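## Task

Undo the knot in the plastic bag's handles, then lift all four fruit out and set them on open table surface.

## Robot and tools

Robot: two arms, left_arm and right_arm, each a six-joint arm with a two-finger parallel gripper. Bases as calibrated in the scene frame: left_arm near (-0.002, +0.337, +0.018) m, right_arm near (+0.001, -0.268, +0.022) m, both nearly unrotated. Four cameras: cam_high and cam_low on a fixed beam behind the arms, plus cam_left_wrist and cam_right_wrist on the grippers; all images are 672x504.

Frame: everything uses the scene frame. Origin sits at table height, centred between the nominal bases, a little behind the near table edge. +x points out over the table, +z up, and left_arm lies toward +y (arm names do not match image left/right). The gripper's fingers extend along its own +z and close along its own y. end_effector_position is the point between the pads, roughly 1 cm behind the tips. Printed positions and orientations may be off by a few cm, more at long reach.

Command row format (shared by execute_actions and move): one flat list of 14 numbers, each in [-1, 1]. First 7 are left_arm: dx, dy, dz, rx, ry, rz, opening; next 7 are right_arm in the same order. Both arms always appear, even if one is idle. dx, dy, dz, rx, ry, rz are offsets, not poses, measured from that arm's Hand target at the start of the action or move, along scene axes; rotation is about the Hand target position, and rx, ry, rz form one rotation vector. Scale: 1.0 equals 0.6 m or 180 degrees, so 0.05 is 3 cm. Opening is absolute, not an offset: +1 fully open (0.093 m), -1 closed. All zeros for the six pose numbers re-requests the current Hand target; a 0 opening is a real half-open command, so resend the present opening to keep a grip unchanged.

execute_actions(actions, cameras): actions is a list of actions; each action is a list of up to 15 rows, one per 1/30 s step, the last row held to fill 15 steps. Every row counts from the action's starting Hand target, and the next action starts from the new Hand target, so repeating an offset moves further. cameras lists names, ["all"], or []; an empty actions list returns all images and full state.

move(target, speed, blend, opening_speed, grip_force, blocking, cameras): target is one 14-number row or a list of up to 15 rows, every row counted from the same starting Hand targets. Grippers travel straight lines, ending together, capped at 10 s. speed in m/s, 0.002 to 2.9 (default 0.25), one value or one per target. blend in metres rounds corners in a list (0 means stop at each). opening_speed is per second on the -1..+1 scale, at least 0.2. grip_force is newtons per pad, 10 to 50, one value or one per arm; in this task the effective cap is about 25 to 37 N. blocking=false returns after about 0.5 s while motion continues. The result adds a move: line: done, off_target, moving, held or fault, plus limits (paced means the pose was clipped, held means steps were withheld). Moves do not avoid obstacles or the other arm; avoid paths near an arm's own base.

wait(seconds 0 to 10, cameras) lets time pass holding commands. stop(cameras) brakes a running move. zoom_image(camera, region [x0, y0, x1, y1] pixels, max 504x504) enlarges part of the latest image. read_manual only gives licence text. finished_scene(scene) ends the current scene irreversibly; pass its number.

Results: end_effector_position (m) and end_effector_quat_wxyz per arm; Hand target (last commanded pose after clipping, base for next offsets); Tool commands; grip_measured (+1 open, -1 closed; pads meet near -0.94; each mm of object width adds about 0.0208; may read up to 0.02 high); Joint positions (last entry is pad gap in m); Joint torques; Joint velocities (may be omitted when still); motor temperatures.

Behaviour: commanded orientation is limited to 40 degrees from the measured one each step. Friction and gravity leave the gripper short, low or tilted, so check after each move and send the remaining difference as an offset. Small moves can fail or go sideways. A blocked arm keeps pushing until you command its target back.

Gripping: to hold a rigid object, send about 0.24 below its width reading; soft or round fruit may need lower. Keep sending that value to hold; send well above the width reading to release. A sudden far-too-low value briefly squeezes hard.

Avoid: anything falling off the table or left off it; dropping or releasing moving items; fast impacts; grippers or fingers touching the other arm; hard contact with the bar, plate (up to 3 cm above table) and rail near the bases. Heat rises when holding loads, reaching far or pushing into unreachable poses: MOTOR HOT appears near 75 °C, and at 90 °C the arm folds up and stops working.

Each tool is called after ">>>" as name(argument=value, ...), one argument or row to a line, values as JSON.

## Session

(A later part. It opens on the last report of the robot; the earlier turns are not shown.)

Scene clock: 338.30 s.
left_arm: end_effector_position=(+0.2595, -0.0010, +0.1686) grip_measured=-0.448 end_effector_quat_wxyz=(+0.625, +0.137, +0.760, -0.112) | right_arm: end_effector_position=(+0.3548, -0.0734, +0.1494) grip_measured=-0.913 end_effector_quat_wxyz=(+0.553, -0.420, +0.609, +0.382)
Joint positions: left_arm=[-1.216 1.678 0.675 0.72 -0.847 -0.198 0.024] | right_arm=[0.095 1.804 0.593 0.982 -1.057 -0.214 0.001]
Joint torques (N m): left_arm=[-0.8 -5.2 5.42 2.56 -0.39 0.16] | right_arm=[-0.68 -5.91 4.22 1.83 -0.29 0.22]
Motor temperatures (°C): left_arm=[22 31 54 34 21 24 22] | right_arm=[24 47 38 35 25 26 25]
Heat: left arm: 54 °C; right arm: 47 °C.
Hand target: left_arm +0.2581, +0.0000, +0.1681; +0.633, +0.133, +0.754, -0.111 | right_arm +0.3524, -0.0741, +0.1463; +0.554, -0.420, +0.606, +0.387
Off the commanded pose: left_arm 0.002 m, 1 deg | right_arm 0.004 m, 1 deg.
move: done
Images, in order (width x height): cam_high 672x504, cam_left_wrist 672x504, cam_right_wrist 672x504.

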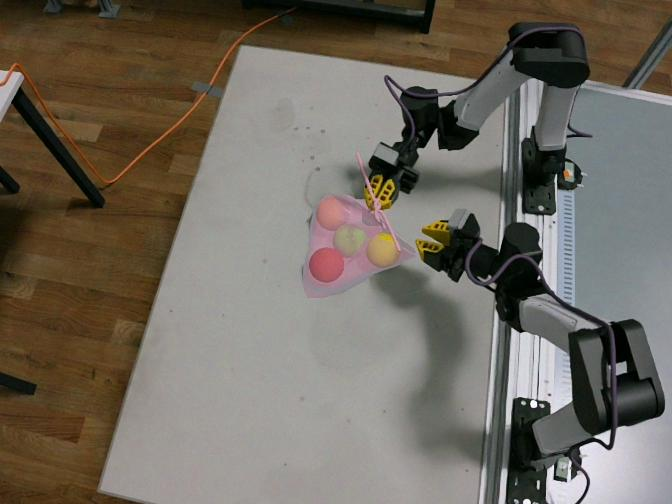

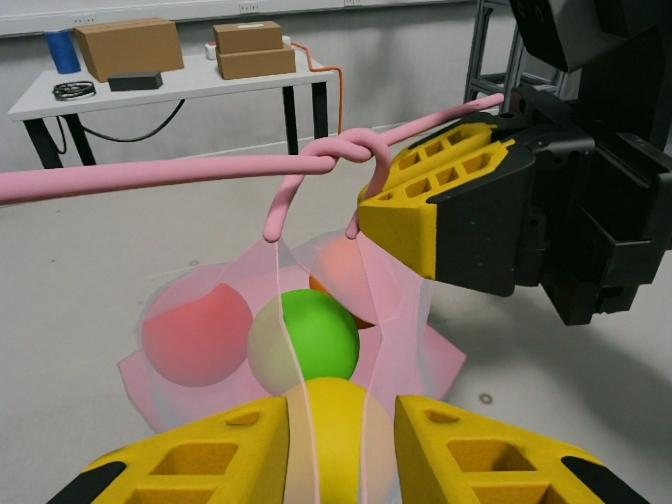

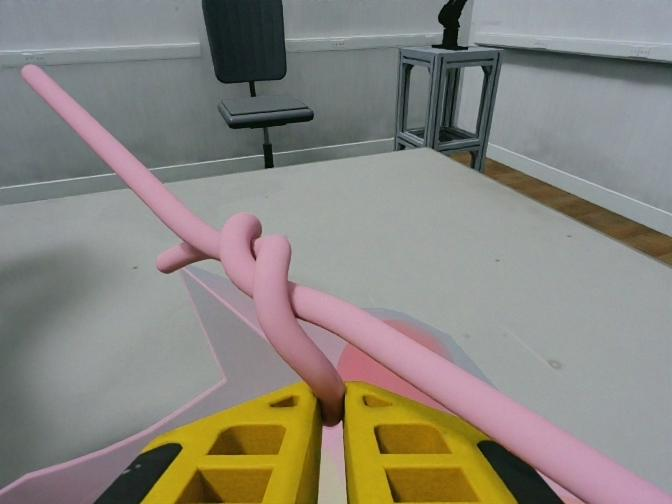

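>>> execute_actions(
  actions=[],
)

Scene clock: 352.03 s.
left_arm: end_effector_position=(+0.2595, -0.0010, +0.1686) grip_measured=-0.448 end_effector_quat_wxyz=(+0.625, +0.137, +0.760, -0.112) | right_arm: end_effector_position=(+0.3548, -0.0734, +0.1494) grip_measured=-0.913 end_effector_quat_wxyz=(+0.553, -0.420, +0.609, +0.382)
Joint positions: left_arm=[-1.216 1.678 0.675 0.72 -0.847 -0.198 0.024] | right_arm=[0.095 1.804 0.593 0.982 -1.057 -0.214 0.001]
Joint velocities: within noise
Joint torques (N m): left_arm=[-0.76 -5.2 5.46 2.53 -0.38 0.18] | right_arm=[-0.68 -5.89 4.25 1.85 -0.28 0.23]
Motor temperatures (°C): left_arm=[22 31 51 38 21 24 22] | right_arm=[24 46 37 35 25 26 25]
Heat: left arm: 51 °C; right arm: 46 °C.
Hand target: left_arm +0.2581, +0.0000, +0.1681; +0.633, +0.133, +0.754, -0.111 | right_arm +0.3524, -0.0741, +0.1463; +0.554, -0.420, +0.606, +0.387
Tool commands: left_gripper/opening=-0.45 right_gripper/opening=-1.0
Off the commanded pose: left_arm 0.002 m, 1 deg | right_arm 0.004 m, 1 deg.

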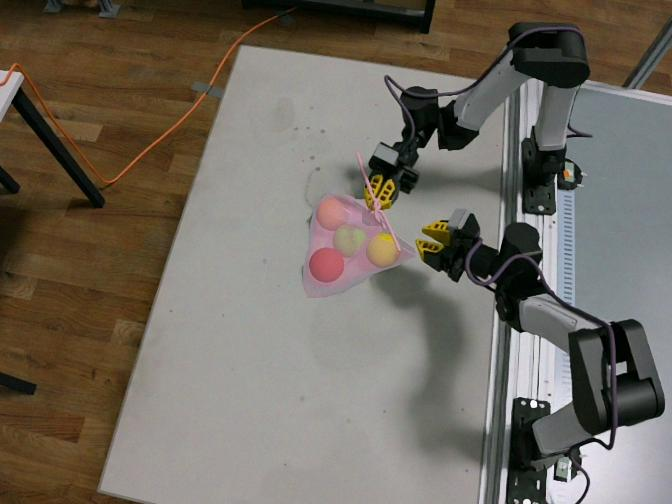

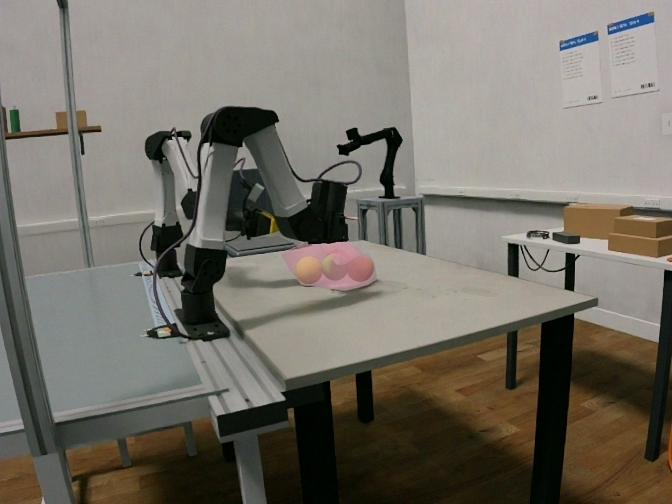

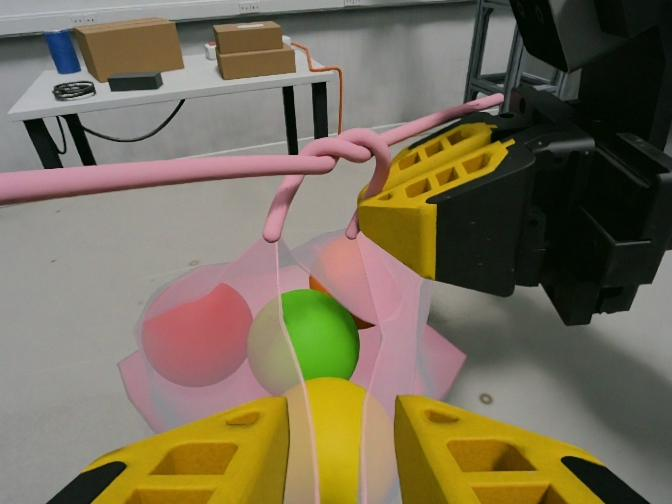

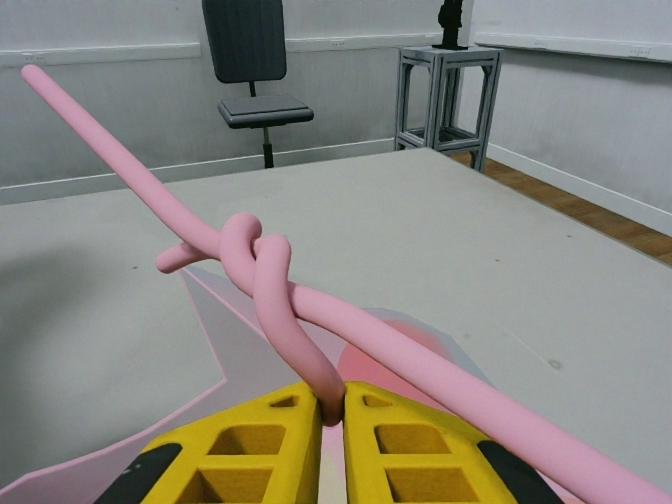

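>>> move(
  target=[0.046, -0.017, 0.0, 0, 0, 0, -0.4, 0, 0, 0, 0, 0, 0, -1.0],
  speed=0.08,
  cameras=["cam_left_wrist"],
)

Scene clock: 397.27 s.
left_arm: end_effector_position=(+0.2814, +0.0002, +0.1561) grip_measured=-0.402 end_effector_quat_wxyz=(+0.622, +0.140, +0.765, -0.090) | right_arm: end_effector_position=(+0.3548, -0.0734, +0.1494) grip_measured=-0.913 end_effector_quat_wxyz=(+0.553, -0.420, +0.609, +0.382)
Joint positions: left_arm=[-1.158 1.744 0.709 0.734 -0.817 -0.17 0.026] | right_arm=[0.095 1.804 0.593 0.982 -1.057 -0.214 0.001]
Joint torques (N m): left_arm=[0.09 -5.63 8.73 2.57 0.03 0.18] | right_arm=[-0.77 -5.9 4.3 1.83 -0.23 0.25]
Motor temperatures (°C): left_arm=[22 31 48 43 21 24 22] | right_arm=[24 45 36 37 25 26 25]
Heat: left arm: 48 °C; right arm: 45 °C.
Hand target: left_arm +0.2857, -0.0102, +0.1682; +0.634, +0.132, +0.754, -0.111 | right_arm +0.3524, -0.0741, +0.1462; +0.554, -0.420, +0.606, +0.387
Off the commanded pose: left_arm 0.016 m, 3 deg | right_arm 0.004 m, 1 deg.
move: off_target (left_arm)
Images, in order (width x height): cam_left_wrist 672x504.

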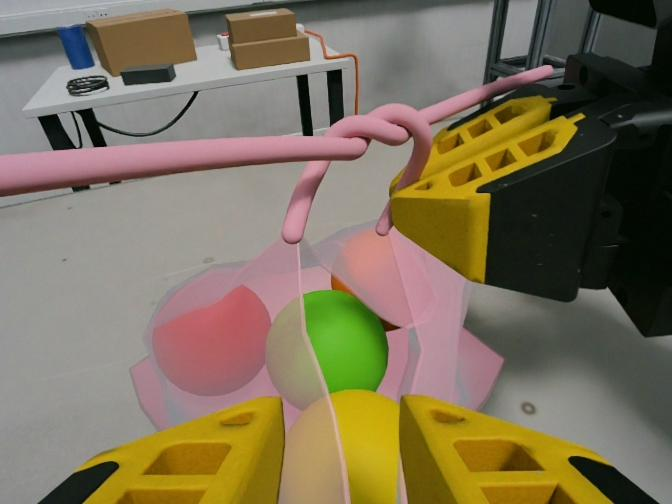

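>>> move(
  target=[0.0567, -0.0103, 0.0067, 0, 0, 0, -0.4, 0, 0, 0, 0, 0, 0, -1.0],
  speed=0.08,
  cameras=["cam_left_wrist"],
)

Scene clock: 410.97 s.
left_arm: end_effector_position=(+0.3152, -0.0073, +0.1621) grip_measured=-0.402 end_effector_quat_wxyz=(+0.624, +0.135, +0.764, -0.095) | right_arm: end_effector_position=(+0.3548, -0.0734, +0.1494) grip_measured=-0.913 end_effector_quat_wxyz=(+0.553, -0.420, +0.609, +0.382)
Joint positions: left_arm=[-1.073 1.8 0.798 0.734 -0.734 -0.143 0.026] | right_arm=[0.095 1.804 0.593 0.982 -1.057 -0.214 0.001]
Joint torques (N m): left_arm=[0.06 -6.13 8.96 2.48 0.07 0.15] | right_arm=[-0.68 -5.96 4.26 1.82 -0.25 0.27]
Heat: left arm: 50 °C; right arm: 45 °C.
Hand target: left_arm +0.3196, -0.0164, +0.1720; +0.633, +0.133, +0.754, -0.111 | right_arm +0.3524, -0.0741, +0.1462; +0.554, -0.420, +0.606, +0.387
Off the commanded pose: left_arm 0.014 m, 2 deg | right_arm 0.004 m, 1 deg.
move: off_target (left_arm)
Images, in order (width x height): cam_left_wrist 672x504.

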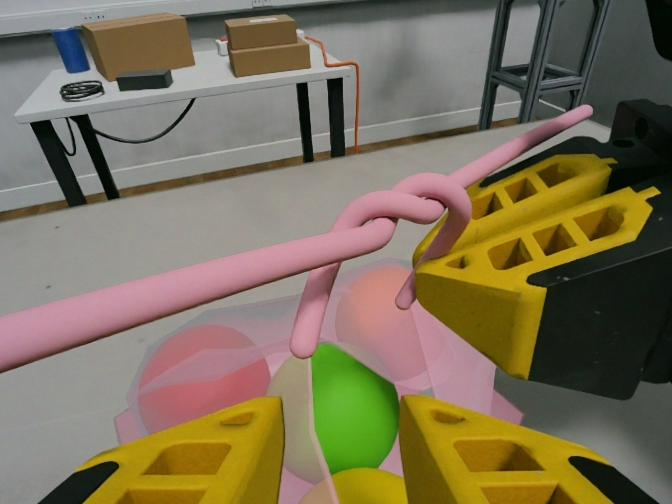

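>>> move(
  target=[0.037, 0.0013, 0.0035, 0, 0, 0, -0.4, 0, 0, 0, 0, 0, 0, -1.0],
  speed=0.06,
  cameras=["cam_left_wrist"],
)

Scene clock: 423.97 s.
left_arm: end_effector_position=(+0.3377, -0.0068, +0.1656) grip_measured=-0.402 end_effector_quat_wxyz=(+0.625, +0.132, +0.763, -0.098) | right_arm: end_effector_position=(+0.3548, -0.0734, +0.1494) grip_measured=-0.913 end_effector_quat_wxyz=(+0.553, -0.420, +0.609, +0.382)
Joint positions: left_arm=[-1.016 1.828 0.845 0.734 -0.678 -0.128 0.026] | right_arm=[0.095 1.804 0.593 0.982 -1.057 -0.214 0.001]
Joint torques (N m): left_arm=[-0.02 -6.39 9.17 2.4 0.1 0.18] | right_arm=[-0.73 -5.82 4.18 1.81 -0.27 0.21]
Heat: left arm: 51 °C; right arm: 45 °C.
Hand target: left_arm +0.3419, -0.0156, +0.1742; +0.634, +0.132, +0.754, -0.111 | right_arm +0.3524, -0.0741, +0.1462; +0.554, -0.420, +0.606, +0.387
Off the commanded pose: left_arm 0.013 m, 2 deg | right_arm 0.004 m, 1 deg.
move: off_target (left_arm)
Images, in order (width x height): cam_left_wrist 672x504.

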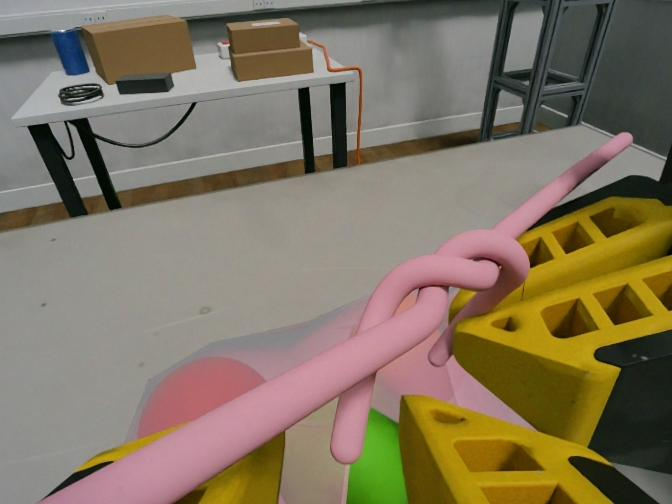

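>>> move(
  target=[
    [0, 0, 0, 0, 0, 0, -0.7, 0, 0, 0, 0, 0, 0, -1.0],
    [0.0077, -0.0026, 0.0, 0, 0, 0, -0.7, 0, 0, 0, 0, 0, 0, -1.0],
    [0.0077, -0.0026, 0.0, 0, 0, 0, -1.0, 0, 0, 0, 0, 0, 0, -1.0],
  ],
  speed=0.05,
  cameras=["cam_left_wrist", "cam_right_wrist"],
)

Scene clock: 434.73 s.
left_arm: end_effector_position=(+0.3414, -0.0096, +0.1660) grip_measured=-0.964 end_effector_quat_wxyz=(+0.625, +0.133, +0.763, -0.100) | right_arm: end_effector_position=(+0.3548, -0.0734, +0.1495) grip_measured=-0.913 end_effector_quat_wxyz=(+0.554, -0.420, +0.609, +0.382)
Joint positions: left_arm=[-1.01 1.84 0.861 0.734 -0.669 -0.125 0] | right_arm=[0.095 1.804 0.593 0.983 -1.057 -0.214 0.001]
Joint torques (N m): left_arm=[0.18 -6.56 9.18 2.4 0.07 0.15] | right_arm=[-0.77 -5.9 4.18 1.83 -0.26 0.21]
Heat: left arm: 52 °C; right arm: 44 °C.
Hand target: left_arm +0.3465, -0.0172, +0.1742; +0.633, +0.133, +0.754, -0.112 | right_arm +0.3524, -0.0741, +0.1462; +0.554, -0.420, +0.606, +0.387
Off the commanded pose: left_arm 0.012 m, 2 deg | right_arm 0.004 m, 1 deg.
move: off_target (left_arm); target 3's new opening was sent with left_arm's hand 0.012 m and 2 deg from that target
Images, in order (width x height): cam_left_wrist 672x504, cam_right_wrist 672x504.

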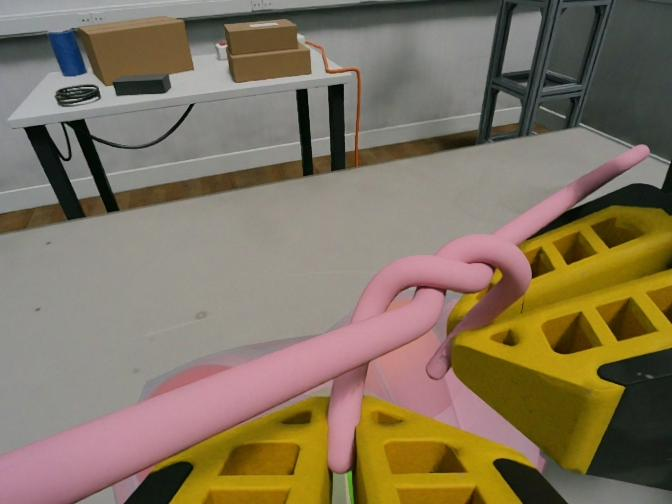

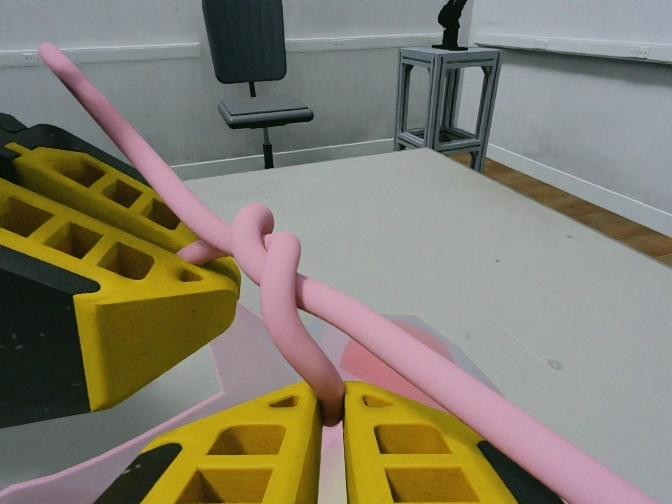

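>>> move(
  target=[-0.06, 0.0783, 0.01, 0, 0, 0, -1.0, 0, 0, 0, 0, 0, 0, -1.0],
  speed=0.07,
  cameras=["cam_left_wrist", "cam_right_wrist"],
)

Scene clock: 454.00 s.
left_arm: end_effector_position=(+0.3142, +0.0309, +0.1690) grip_measured=-0.964 end_effector_quat_wxyz=(+0.622, +0.137, +0.765, -0.097) | right_arm: end_effector_position=(+0.3547, -0.0734, +0.1496) grip_measured=-0.913 end_effector_quat_wxyz=(+0.554, -0.420, +0.609, +0.382)
Joint positions: left_arm=[-1.013 1.662 0.67 0.734 -0.669 -0.125 0] | right_arm=[0.095 1.804 0.593 0.983 -1.057 -0.214 0.001]
Joint torques (N m): left_arm=[-0.83 -7.82 5.67 2.55 -0.13 0.11] | right_arm=[-0.77 -5.75 4.25 1.82 -0.29 0.23]
Motor temperatures (°C): left_arm=[22 33 53 43 21 24 22] | right_arm=[24 44 36 37 25 26 25]
Heat: left arm: 53 °C; right arm: 44 °C.
Hand target: left_arm +0.3105, +0.0298, +0.1802; +0.633, +0.132, +0.754, -0.112 | right_arm +0.3524, -0.0741, +0.1462; +0.554, -0.420, +0.606, +0.387
Off the commanded pose: left_arm 0.012 m, 3 deg | right_arm 0.004 m, 1 deg.
move: off_target (left_arm)
Images, in order (width x height): cam_left_wrist 672x504, cam_right_wrist 672x504.

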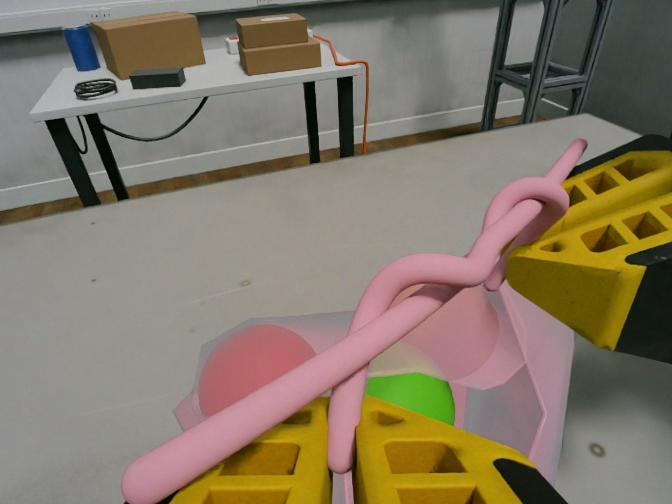

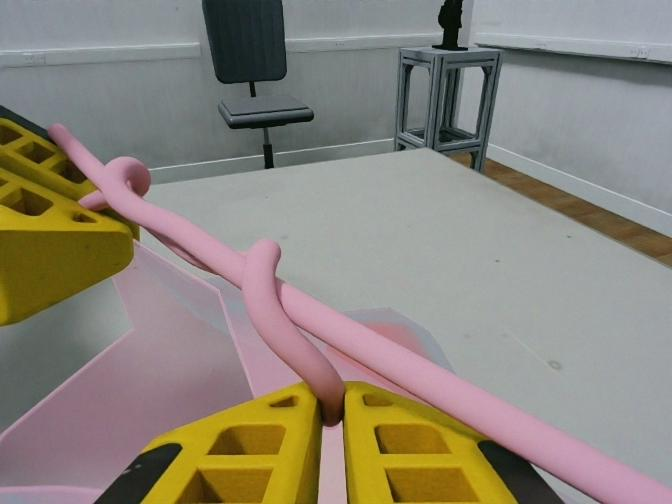

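>>> move(
  target=[-0.05, 0.075, -0.005, 0, 0, 0, -1.0, 0, -0.02, 0, 0, 0, 0, -1.0],
  speed=0.07,
  cameras=["cam_high", "cam_left_wrist", "cam_right_wrist"],
)

Scene clock: 459.33 s.
left_arm: end_effector_position=(+0.2830, +0.0747, +0.1673) grip_measured=-0.964 end_effector_quat_wxyz=(+0.620, +0.142, +0.765, -0.099) | right_arm: end_effector_position=(+0.3562, -0.0846, +0.1506) grip_measured=-0.913 end_effector_quat_wxyz=(+0.555, -0.417, +0.608, +0.385)
Joint positions: left_arm=[-1.022 1.457 0.462 0.734 -0.669 -0.125 0] | right_arm=[0.056 1.804 0.593 0.983 -1.096 -0.214 0.001]
Joint torques (N m): left_arm=[-0.8 -5.86 5.74 2.58 -0.23 0.07] | right_arm=[-0.83 -6.61 3.86 1.6 -0.23 0.07]
Heat: left arm: 52 °C; right arm: 44 °C.
Hand target: left_arm +0.2805, +0.0748, +0.1773; +0.633, +0.132, +0.754, -0.112 | right_arm +0.3524, -0.0861, +0.1462; +0.554, -0.420, +0.606, +0.387
Off the commanded pose: left_arm 0.010 m, 3 deg | right_arm 0.006 m, 0 deg.
move: off_target (left_arm)
Images, in order (width x height): cam_high 672x504, cam_left_wrist 672x504, cam_right_wrist 672x504.

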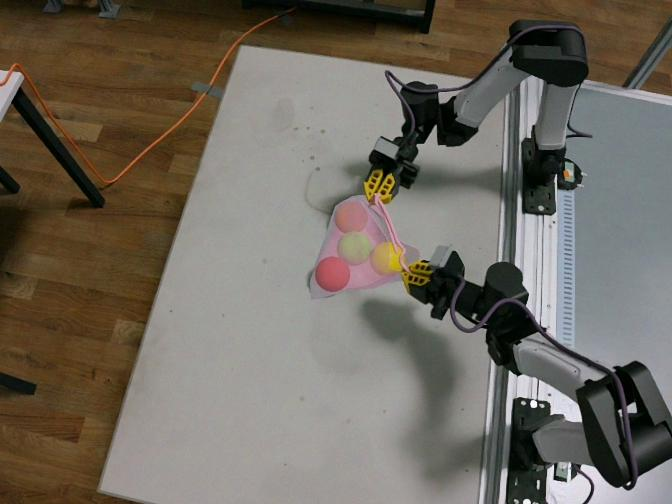

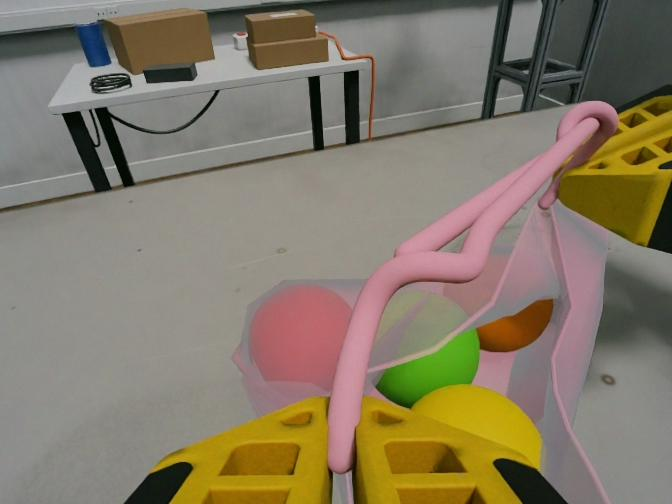

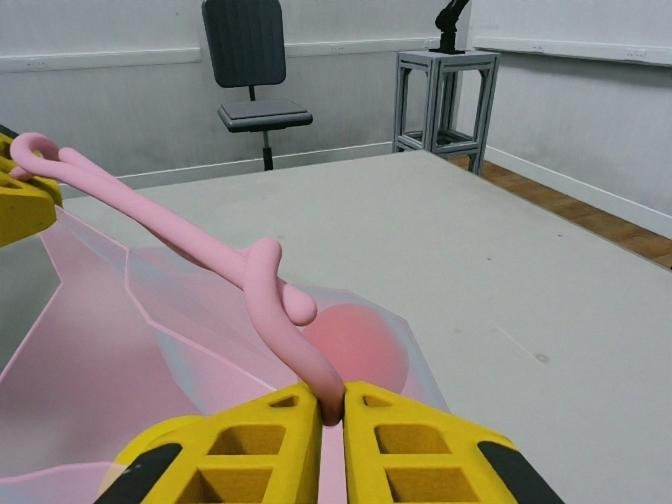

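>>> move(
  target=[-0.05, 0.08, 0.0, 0, 0, 0, -1.0, 0, -0.03, 0, 0, 0, 0, -1.0],
  speed=0.07,
  cameras=["cam_high", "cam_left_wrist", "cam_right_wrist"],
)

Scene clock: 463.20 s.
left_arm: end_effector_position=(+0.2543, +0.1186, +0.1885) grip_measured=-0.964 end_effector_quat_wxyz=(+0.645, +0.119, +0.743, -0.130) | right_arm: end_effector_position=(+0.3575, -0.1024, +0.1524) grip_measured=-0.913 end_effector_quat_wxyz=(+0.564, -0.422, +0.599, +0.381)
Joint positions: left_arm=[-1.029 1.161 0.276 0.723 -0.669 -0.125 0] | right_arm=[-0.005 1.804 0.593 0.983 -1.158 -0.244 0.001]
Joint torques (N m): left_arm=[-0.75 -3.63 6.13 1.61 -0.27 0.1] | right_arm=[-0.91 -7.34 3.93 1.21 -0.26 0.05]
Heat: left arm: 51 °C; right arm: 44 °C.
Hand target: left_arm +0.2505, +0.1228, +0.1773; +0.633, +0.132, +0.754, -0.111 | right_arm +0.3524, -0.1041, +0.1462; +0.554, -0.420, +0.606, +0.387
Off the commanded pose: left_arm 0.013 m, 3 deg | right_arm 0.008 m, 1 deg.
move: off_target (left_arm)
Images, in order (width x height): cam_high 672x504, cam_left_wrist 672x504, cam_right_wrist 672x504.

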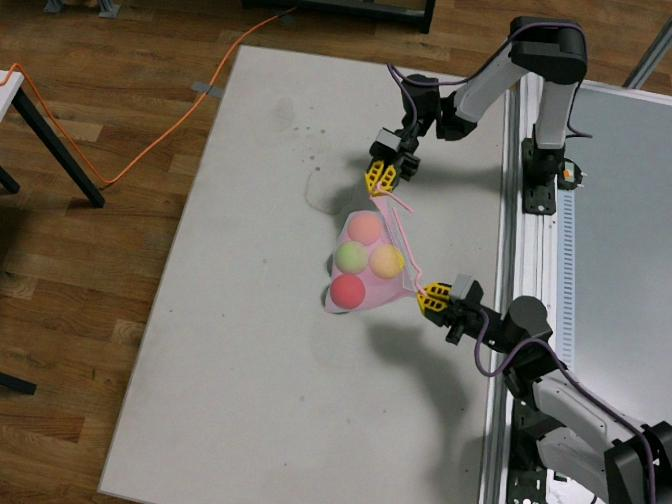

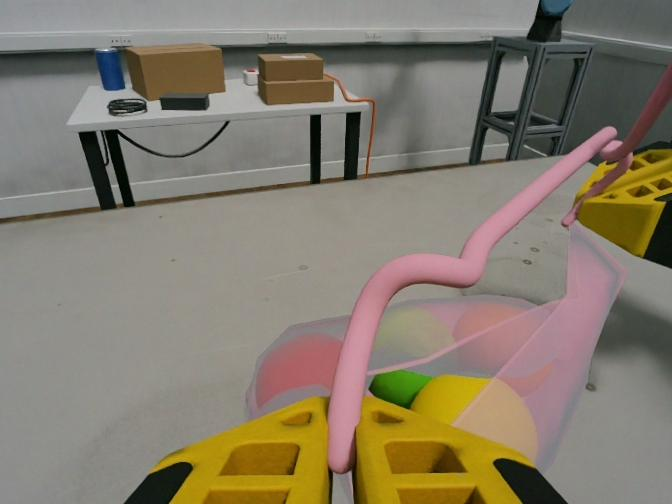

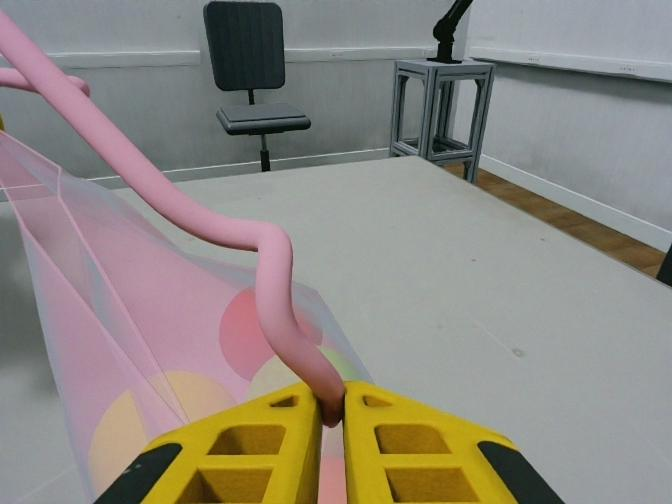

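>>> move(
  target=[0.0, -0.03, -0.13, 0, 0, 0, -1.0, 0, 0.0, -0.1, 0, 0, 0, -1.0],
  speed=0.1,
  cameras=["all"],
)

Scene clock: 477.13 s.
left_arm: end_effector_position=(+0.2519, +0.1038, +0.0943) grip_measured=-0.964 end_effector_quat_wxyz=(+0.623, +0.140, +0.762, -0.107) | right_arm: end_effector_position=(+0.3560, -0.1029, +0.0894) grip_measured=-0.913 end_effector_quat_wxyz=(+0.554, -0.421, +0.608, +0.382)
Joint positions: left_arm=[-1.068 1.763 0.195 1.311 -0.704 -0.142 0] | right_arm=[-0.01 2.065 0.571 1.215 -1.161 -0.275 0.001]
Joint torques (N m): left_arm=[-0.83 -3.74 2.84 2.64 -0.37 0.1] | right_arm=[-0.83 -6.5 2.82 1.73 -0.34 0.24]
Heat: left arm: 49 °C; right arm: 45 °C.
Hand target: left_arm +0.2505, +0.1048, +0.0992; +0.633, +0.133, +0.754, -0.111 | right_arm +0.3525, -0.1041, +0.0862; +0.554, -0.420, +0.606, +0.387
Off the commanded pose: left_arm 0.005 m, 2 deg | right_arm 0.005 m, 1 deg.
move: done

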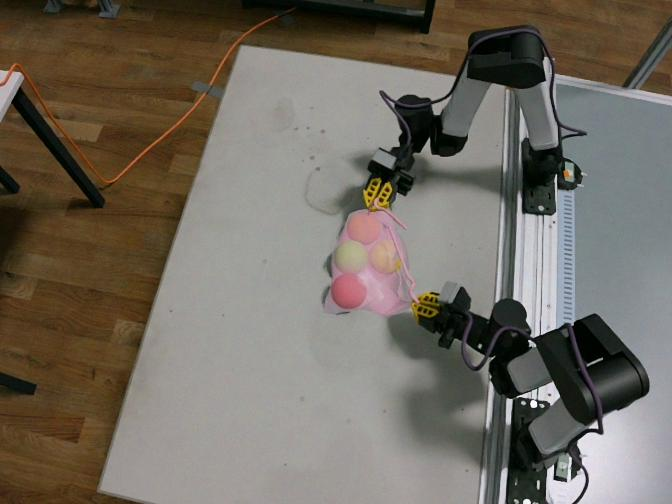

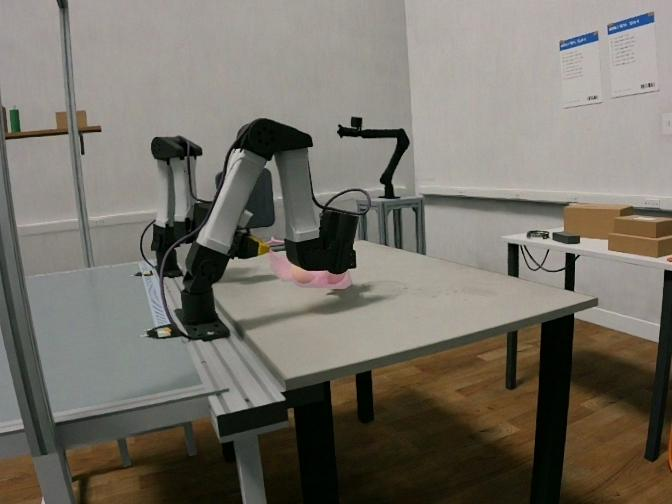

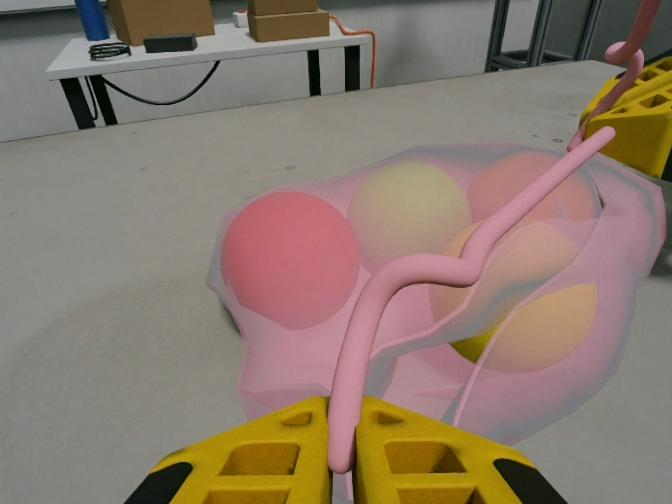

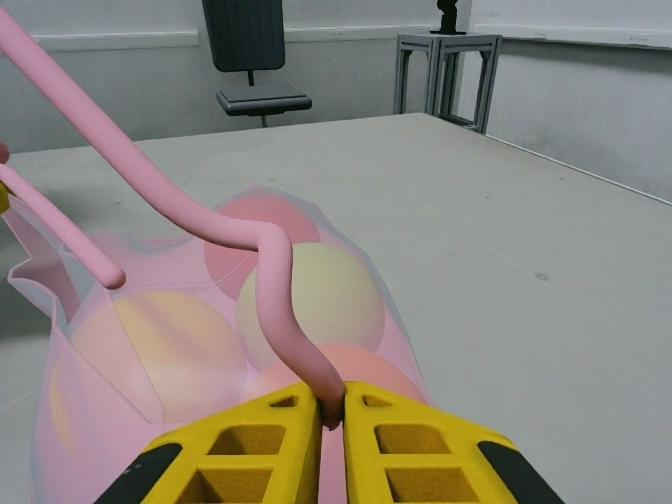

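>>> zoom_image(
  camera="cam_high",
  region=[290, 170, 470, 350],
)

>>> zoom_image(
  camera="cam_left_wrist",
  region=[200, 120, 672, 474],
)

>>> zoom_image(
  camera="cam_right_wrist",
  region=[0, 120, 472, 474],
)

Scaled by 2.800 from the camera's 672x504 image, which has a finer 960x720 frame.

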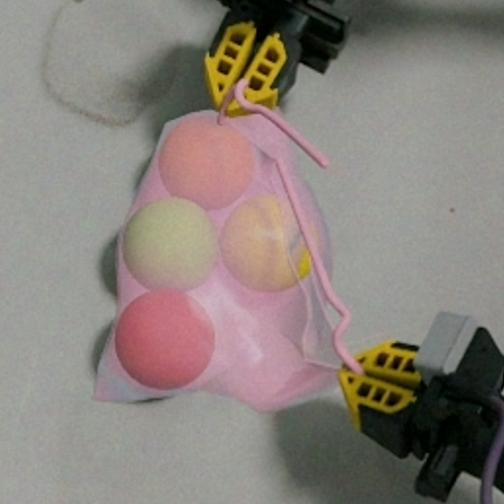

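Scaled by 1.068 from the camera's 672x504 image, which has a finer 960x720 frame.

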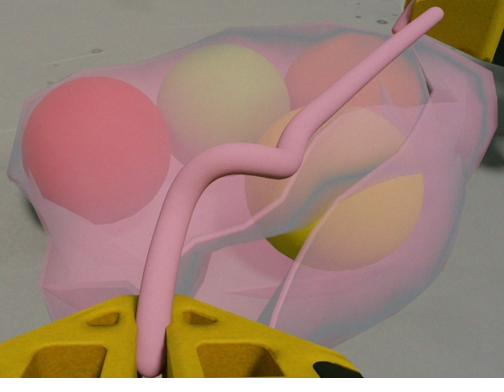

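Scaled by 1.068 from the camera's 672x504 image, which has a finer 960x720 frame.

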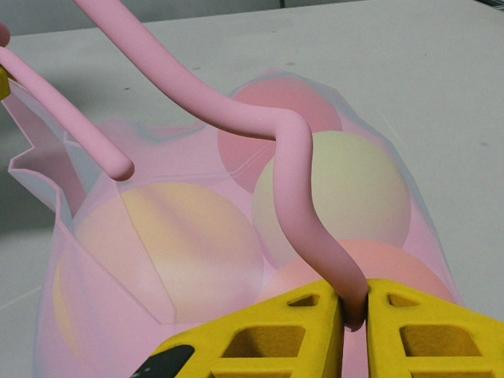

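>>> move(
  target=[
    [0.142, -0.012, 0.0, 0, 0, 0, -1.0, 0.008, -0.05, 0, 0, 0, 0, -1.0],
    [0.142, -0.012, -0.07, 0, 0, 0, -1.0, 0.008, -0.05, -0.065, 0, 0, 0, -1.0],
  ],
  speed=0.1,
  blend=[0.01, 0],
  cameras=["all"],
)

>>> zoom_image(
  camera="cam_high",
  region=[290, 170, 470, 350],
)

Scene clock: 510.47 s.
left_arm: end_effector_position=(+0.3315, +0.1016, +0.0487) grip_measured=-0.964 end_effector_quat_wxyz=(+0.618, +0.135, +0.768, -0.101) | right_arm: end_effector_position=(+0.3539, -0.1330, +0.0472) grip_measured=-0.913 end_effector_quat_wxyz=(+0.544, -0.413, +0.616, +0.392)
Joint positions: left_arm=[-0.798 2.142 0.409 1.5 -0.457 -0.078 0] | right_arm=[-0.116 2.231 0.597 1.24 -1.263 -0.358 0.001]
Joint torques (N m): left_arm=[0.28 -5.55 3.78 2.73 0.09 0.17] | right_arm=[-0.7 -6.71 4.04 1.59 -0.37 0.06]
Motor temperatures (°C): left_arm=[22 30 45 50 21 24 22] | right_arm=[24 45 35 36 25 26 25]
Heat: left arm: 50 °C; right arm: 45 °C.
Hand target: left_arm +0.3357, +0.0977, +0.0572; +0.633, +0.133, +0.754, -0.111 | right_arm +0.3573, -0.1341, +0.0472; +0.554, -0.420, +0.606, +0.387
Off the commanded pose: left_arm 0.010 m, 3 deg | right_arm 0.004 m, 2 deg.
move: off_target (left_arm)

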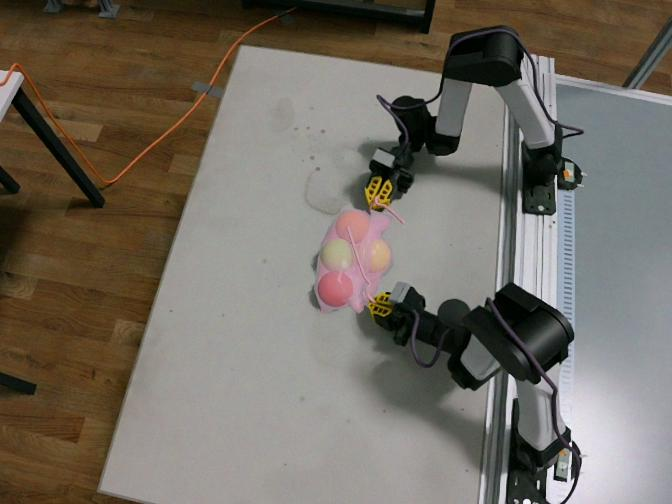

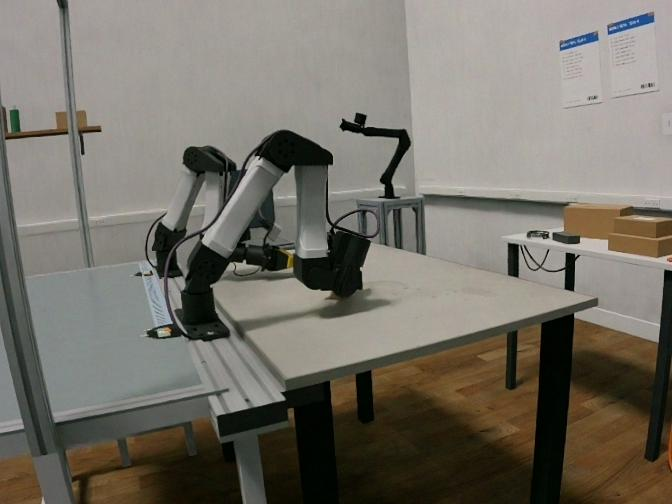

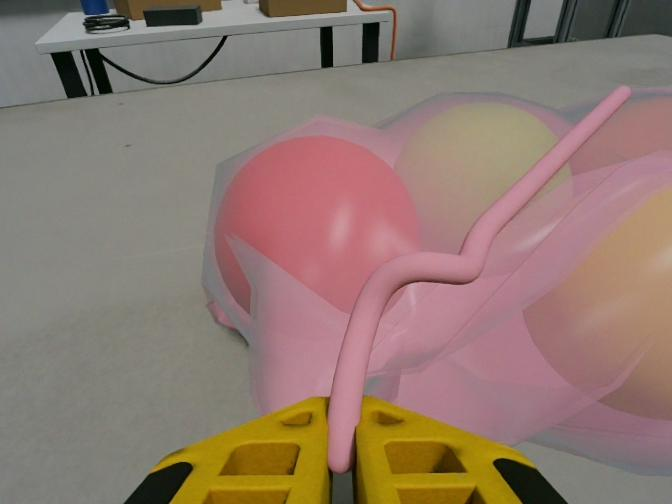

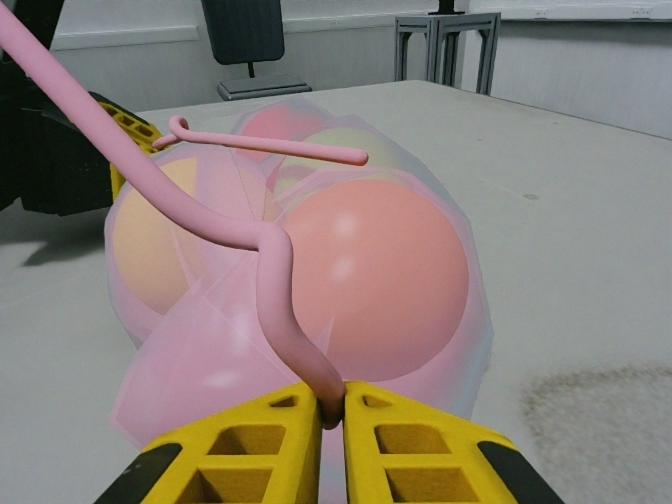

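Scaled by 2.800 from the camera's 672x504 image, which has a finer 960x720 frame.

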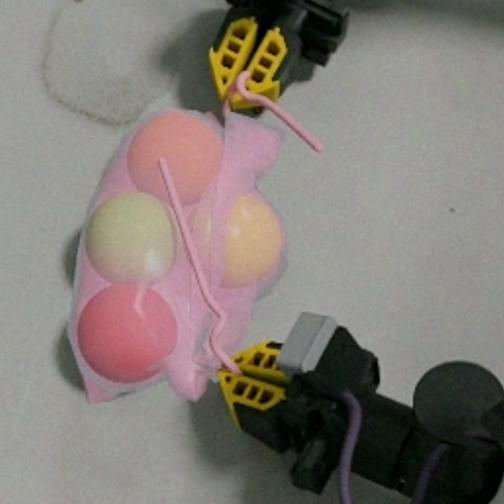

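>>> zoom_image(
  camera="cam_left_wrist",
  region=[180, 80, 672, 449],
)

>>> zoom_image(
  camera="cam_right_wrist",
  region=[80, 80, 520, 410],
)

Scaled by 1.024 from the camera's 672x504 image, which has a finer 960x720 frame.

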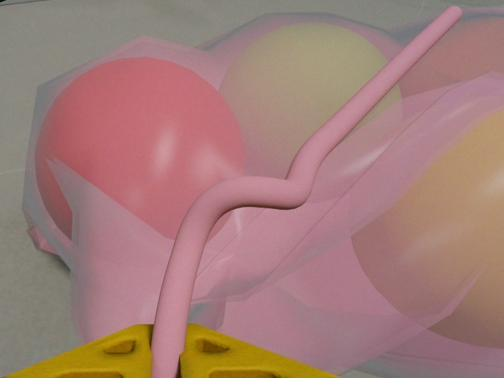

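Scaled by 1.145 from the camera's 672x504 image, which has a finer 960x720 frame.

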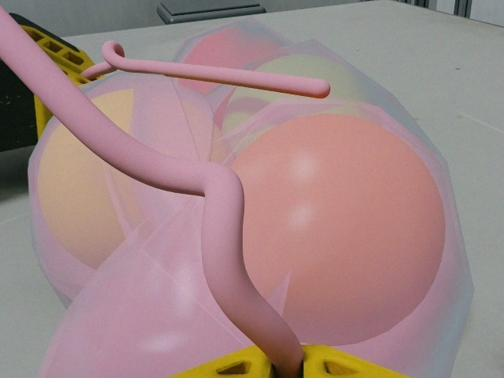

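>>> move(
  target=[
    [0, 0, 0, 0, 0, 0, -1.0, 0, 0, 0, 0, 0, 0, -0.4],
    [0, 0, 0, 0, 0, 0, -1.0, -0.02, -0.055, 0.01, 0, 0, 0, -0.4],
    [0, 0, 0, 0, 0, 0, -1.0, -0.06, -0.1, 0.25, 0, 0, 0, -0.4],
  ],
  speed=[0.1, 0.1, 0.2],
  blend=[0, 0.01, 0],
  opening_speed=1.0,
  cameras=["cam_left_wrist", "cam_right_wrist"],
)

Scene clock: 530.87 s.
left_arm: end_effector_position=(+0.3315, +0.1016, +0.0487) grip_measured=-0.964 end_effector_quat_wxyz=(+0.618, +0.135, +0.768, -0.101) | right_arm: end_effector_position=(+0.3191, -0.1916, +0.1855) grip_measured=-0.402 end_effector_quat_wxyz=(+0.571, -0.390, +0.601, +0.401)
Joint positions: left_arm=[-0.798 2.142 0.409 1.5 -0.457 -0.077 0] | right_arm=[-0.337 1.551 0.553 0.55 -1.471 -0.425 0.026]
Joint torques (N m): left_arm=[0.24 -5.6 3.86 2.74 0.08 0.16] | right_arm=[-0.91 -7.88 7.88 0.86 -0.4 0.03]
Heat: left arm: 49 °C; right arm: 44 °C.
Hand target: left_arm +0.3357, +0.0976, +0.0573; +0.634, +0.133, +0.754, -0.111 | right_arm +0.3213, -0.1942, +0.1973; +0.554, -0.420, +0.606, +0.386
Off the commanded pose: left_arm 0.010 m, 3 deg | right_arm 0.012 m, 4 deg.
move: off_target (left_arm, right_arm)
Images, in order (width x height): cam_left_wrist 672x504, cam_right_wrist 672x504.

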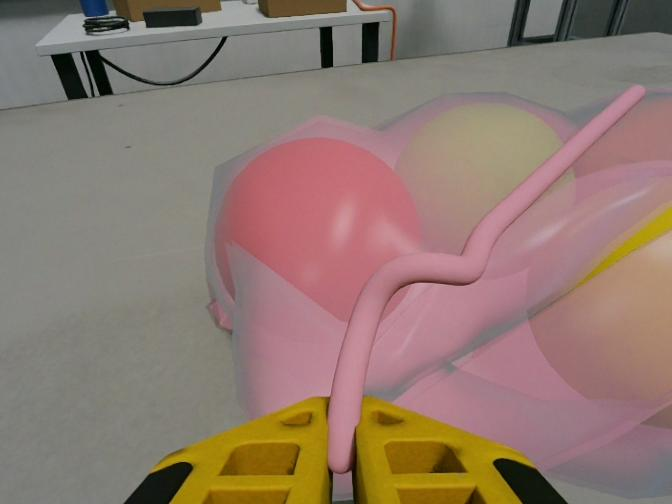

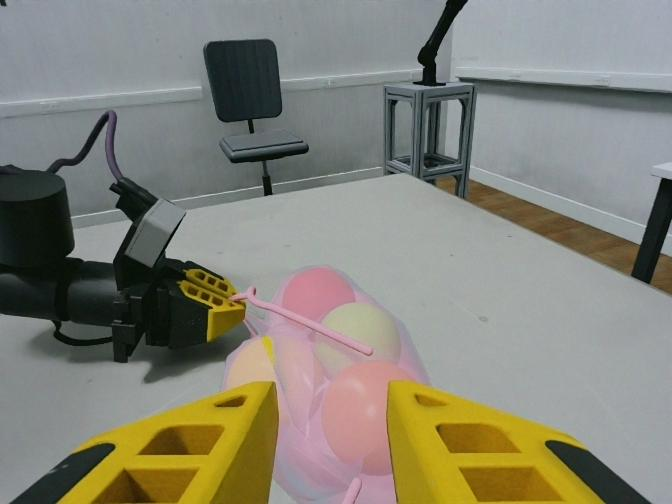

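>>> move(
  target=[0, 0, 0, 0, 0, 0, -1.0, -0.019, 0.2487, 0.1045, -0.219, 0.178, -0.195, 1.0],
  speed=0.25,
  opening_speed=1.0,
  cameras=["cam_left_wrist", "cam_right_wrist", "cam_high"],
)

Scene clock: 543.40 s.
left_arm: end_effector_position=(+0.3315, +0.1016, +0.0487) grip_measured=-0.964 end_effector_quat_wxyz=(+0.618, +0.135, +0.768, -0.101) | right_arm: end_effector_position=(+0.3103, -0.0458, +0.2579) grip_measured=+1.000 end_effector_quat_wxyz=(+0.297, -0.264, +0.913, +0.088)
Joint positions: left_arm=[-0.798 2.142 0.409 1.5 -0.457 -0.077 0] | right_arm=[0.627 1.473 1.451 -0.927 0.077 0.075 0.093]
Joint torques (N m): left_arm=[0.24 -5.6 3.7 2.73 0.08 0.17] | right_arm=[0.21 -4.92 9.88 1.06 0.1 0.22]
Heat: left arm: 49 °C; right arm: 45 °C.
Hand target: left_arm +0.3357, +0.0976, +0.0573; +0.634, +0.133, +0.754, -0.111 | right_arm +0.3099, -0.0449, +0.2599; +0.290, -0.262, +0.917, +0.083
Off the commanded pose: left_arm 0.010 m, 3 deg | right_arm 0.002 m, 1 deg.
move: off_target (left_arm)
Images, in order (width x height): cam_high 672x504, cam_left_wrist 672x504, cam_right_wrist 672x504.

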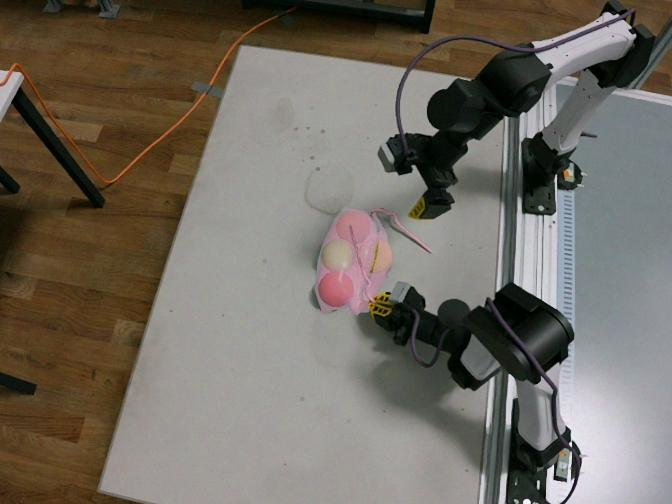

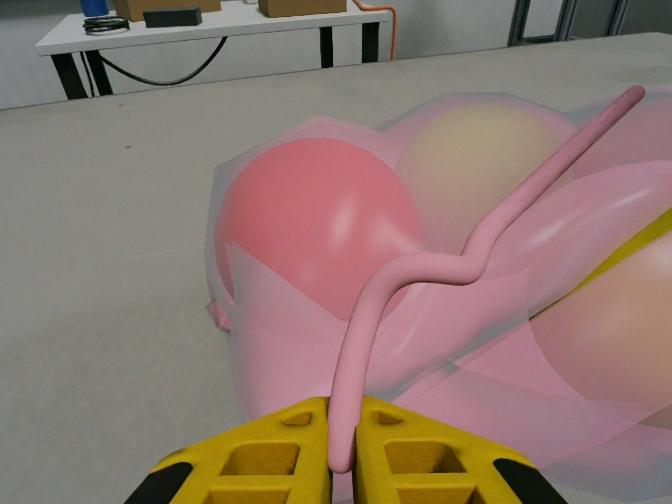

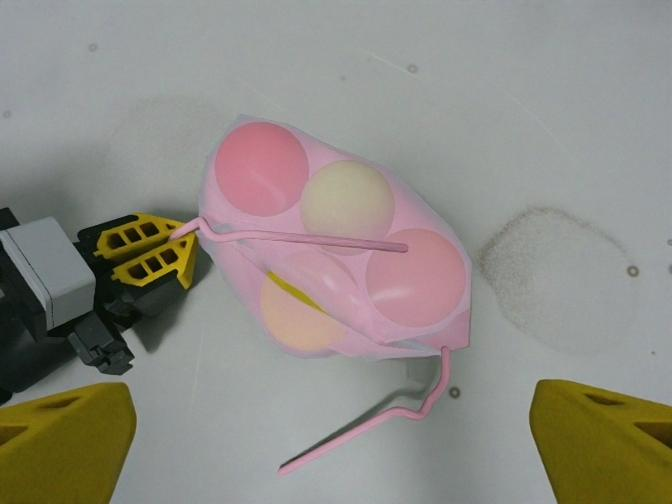

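>>> zoom_image(
  camera="cam_right_wrist",
  region=[170, 100, 500, 390],
)

Scaled by 1.527 from the camera's 672x504 image, which has a finer 960x720 frame.

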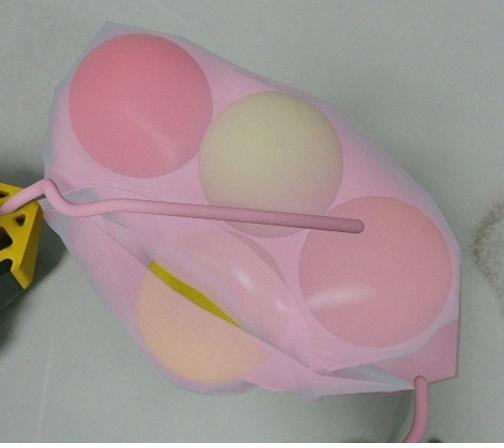

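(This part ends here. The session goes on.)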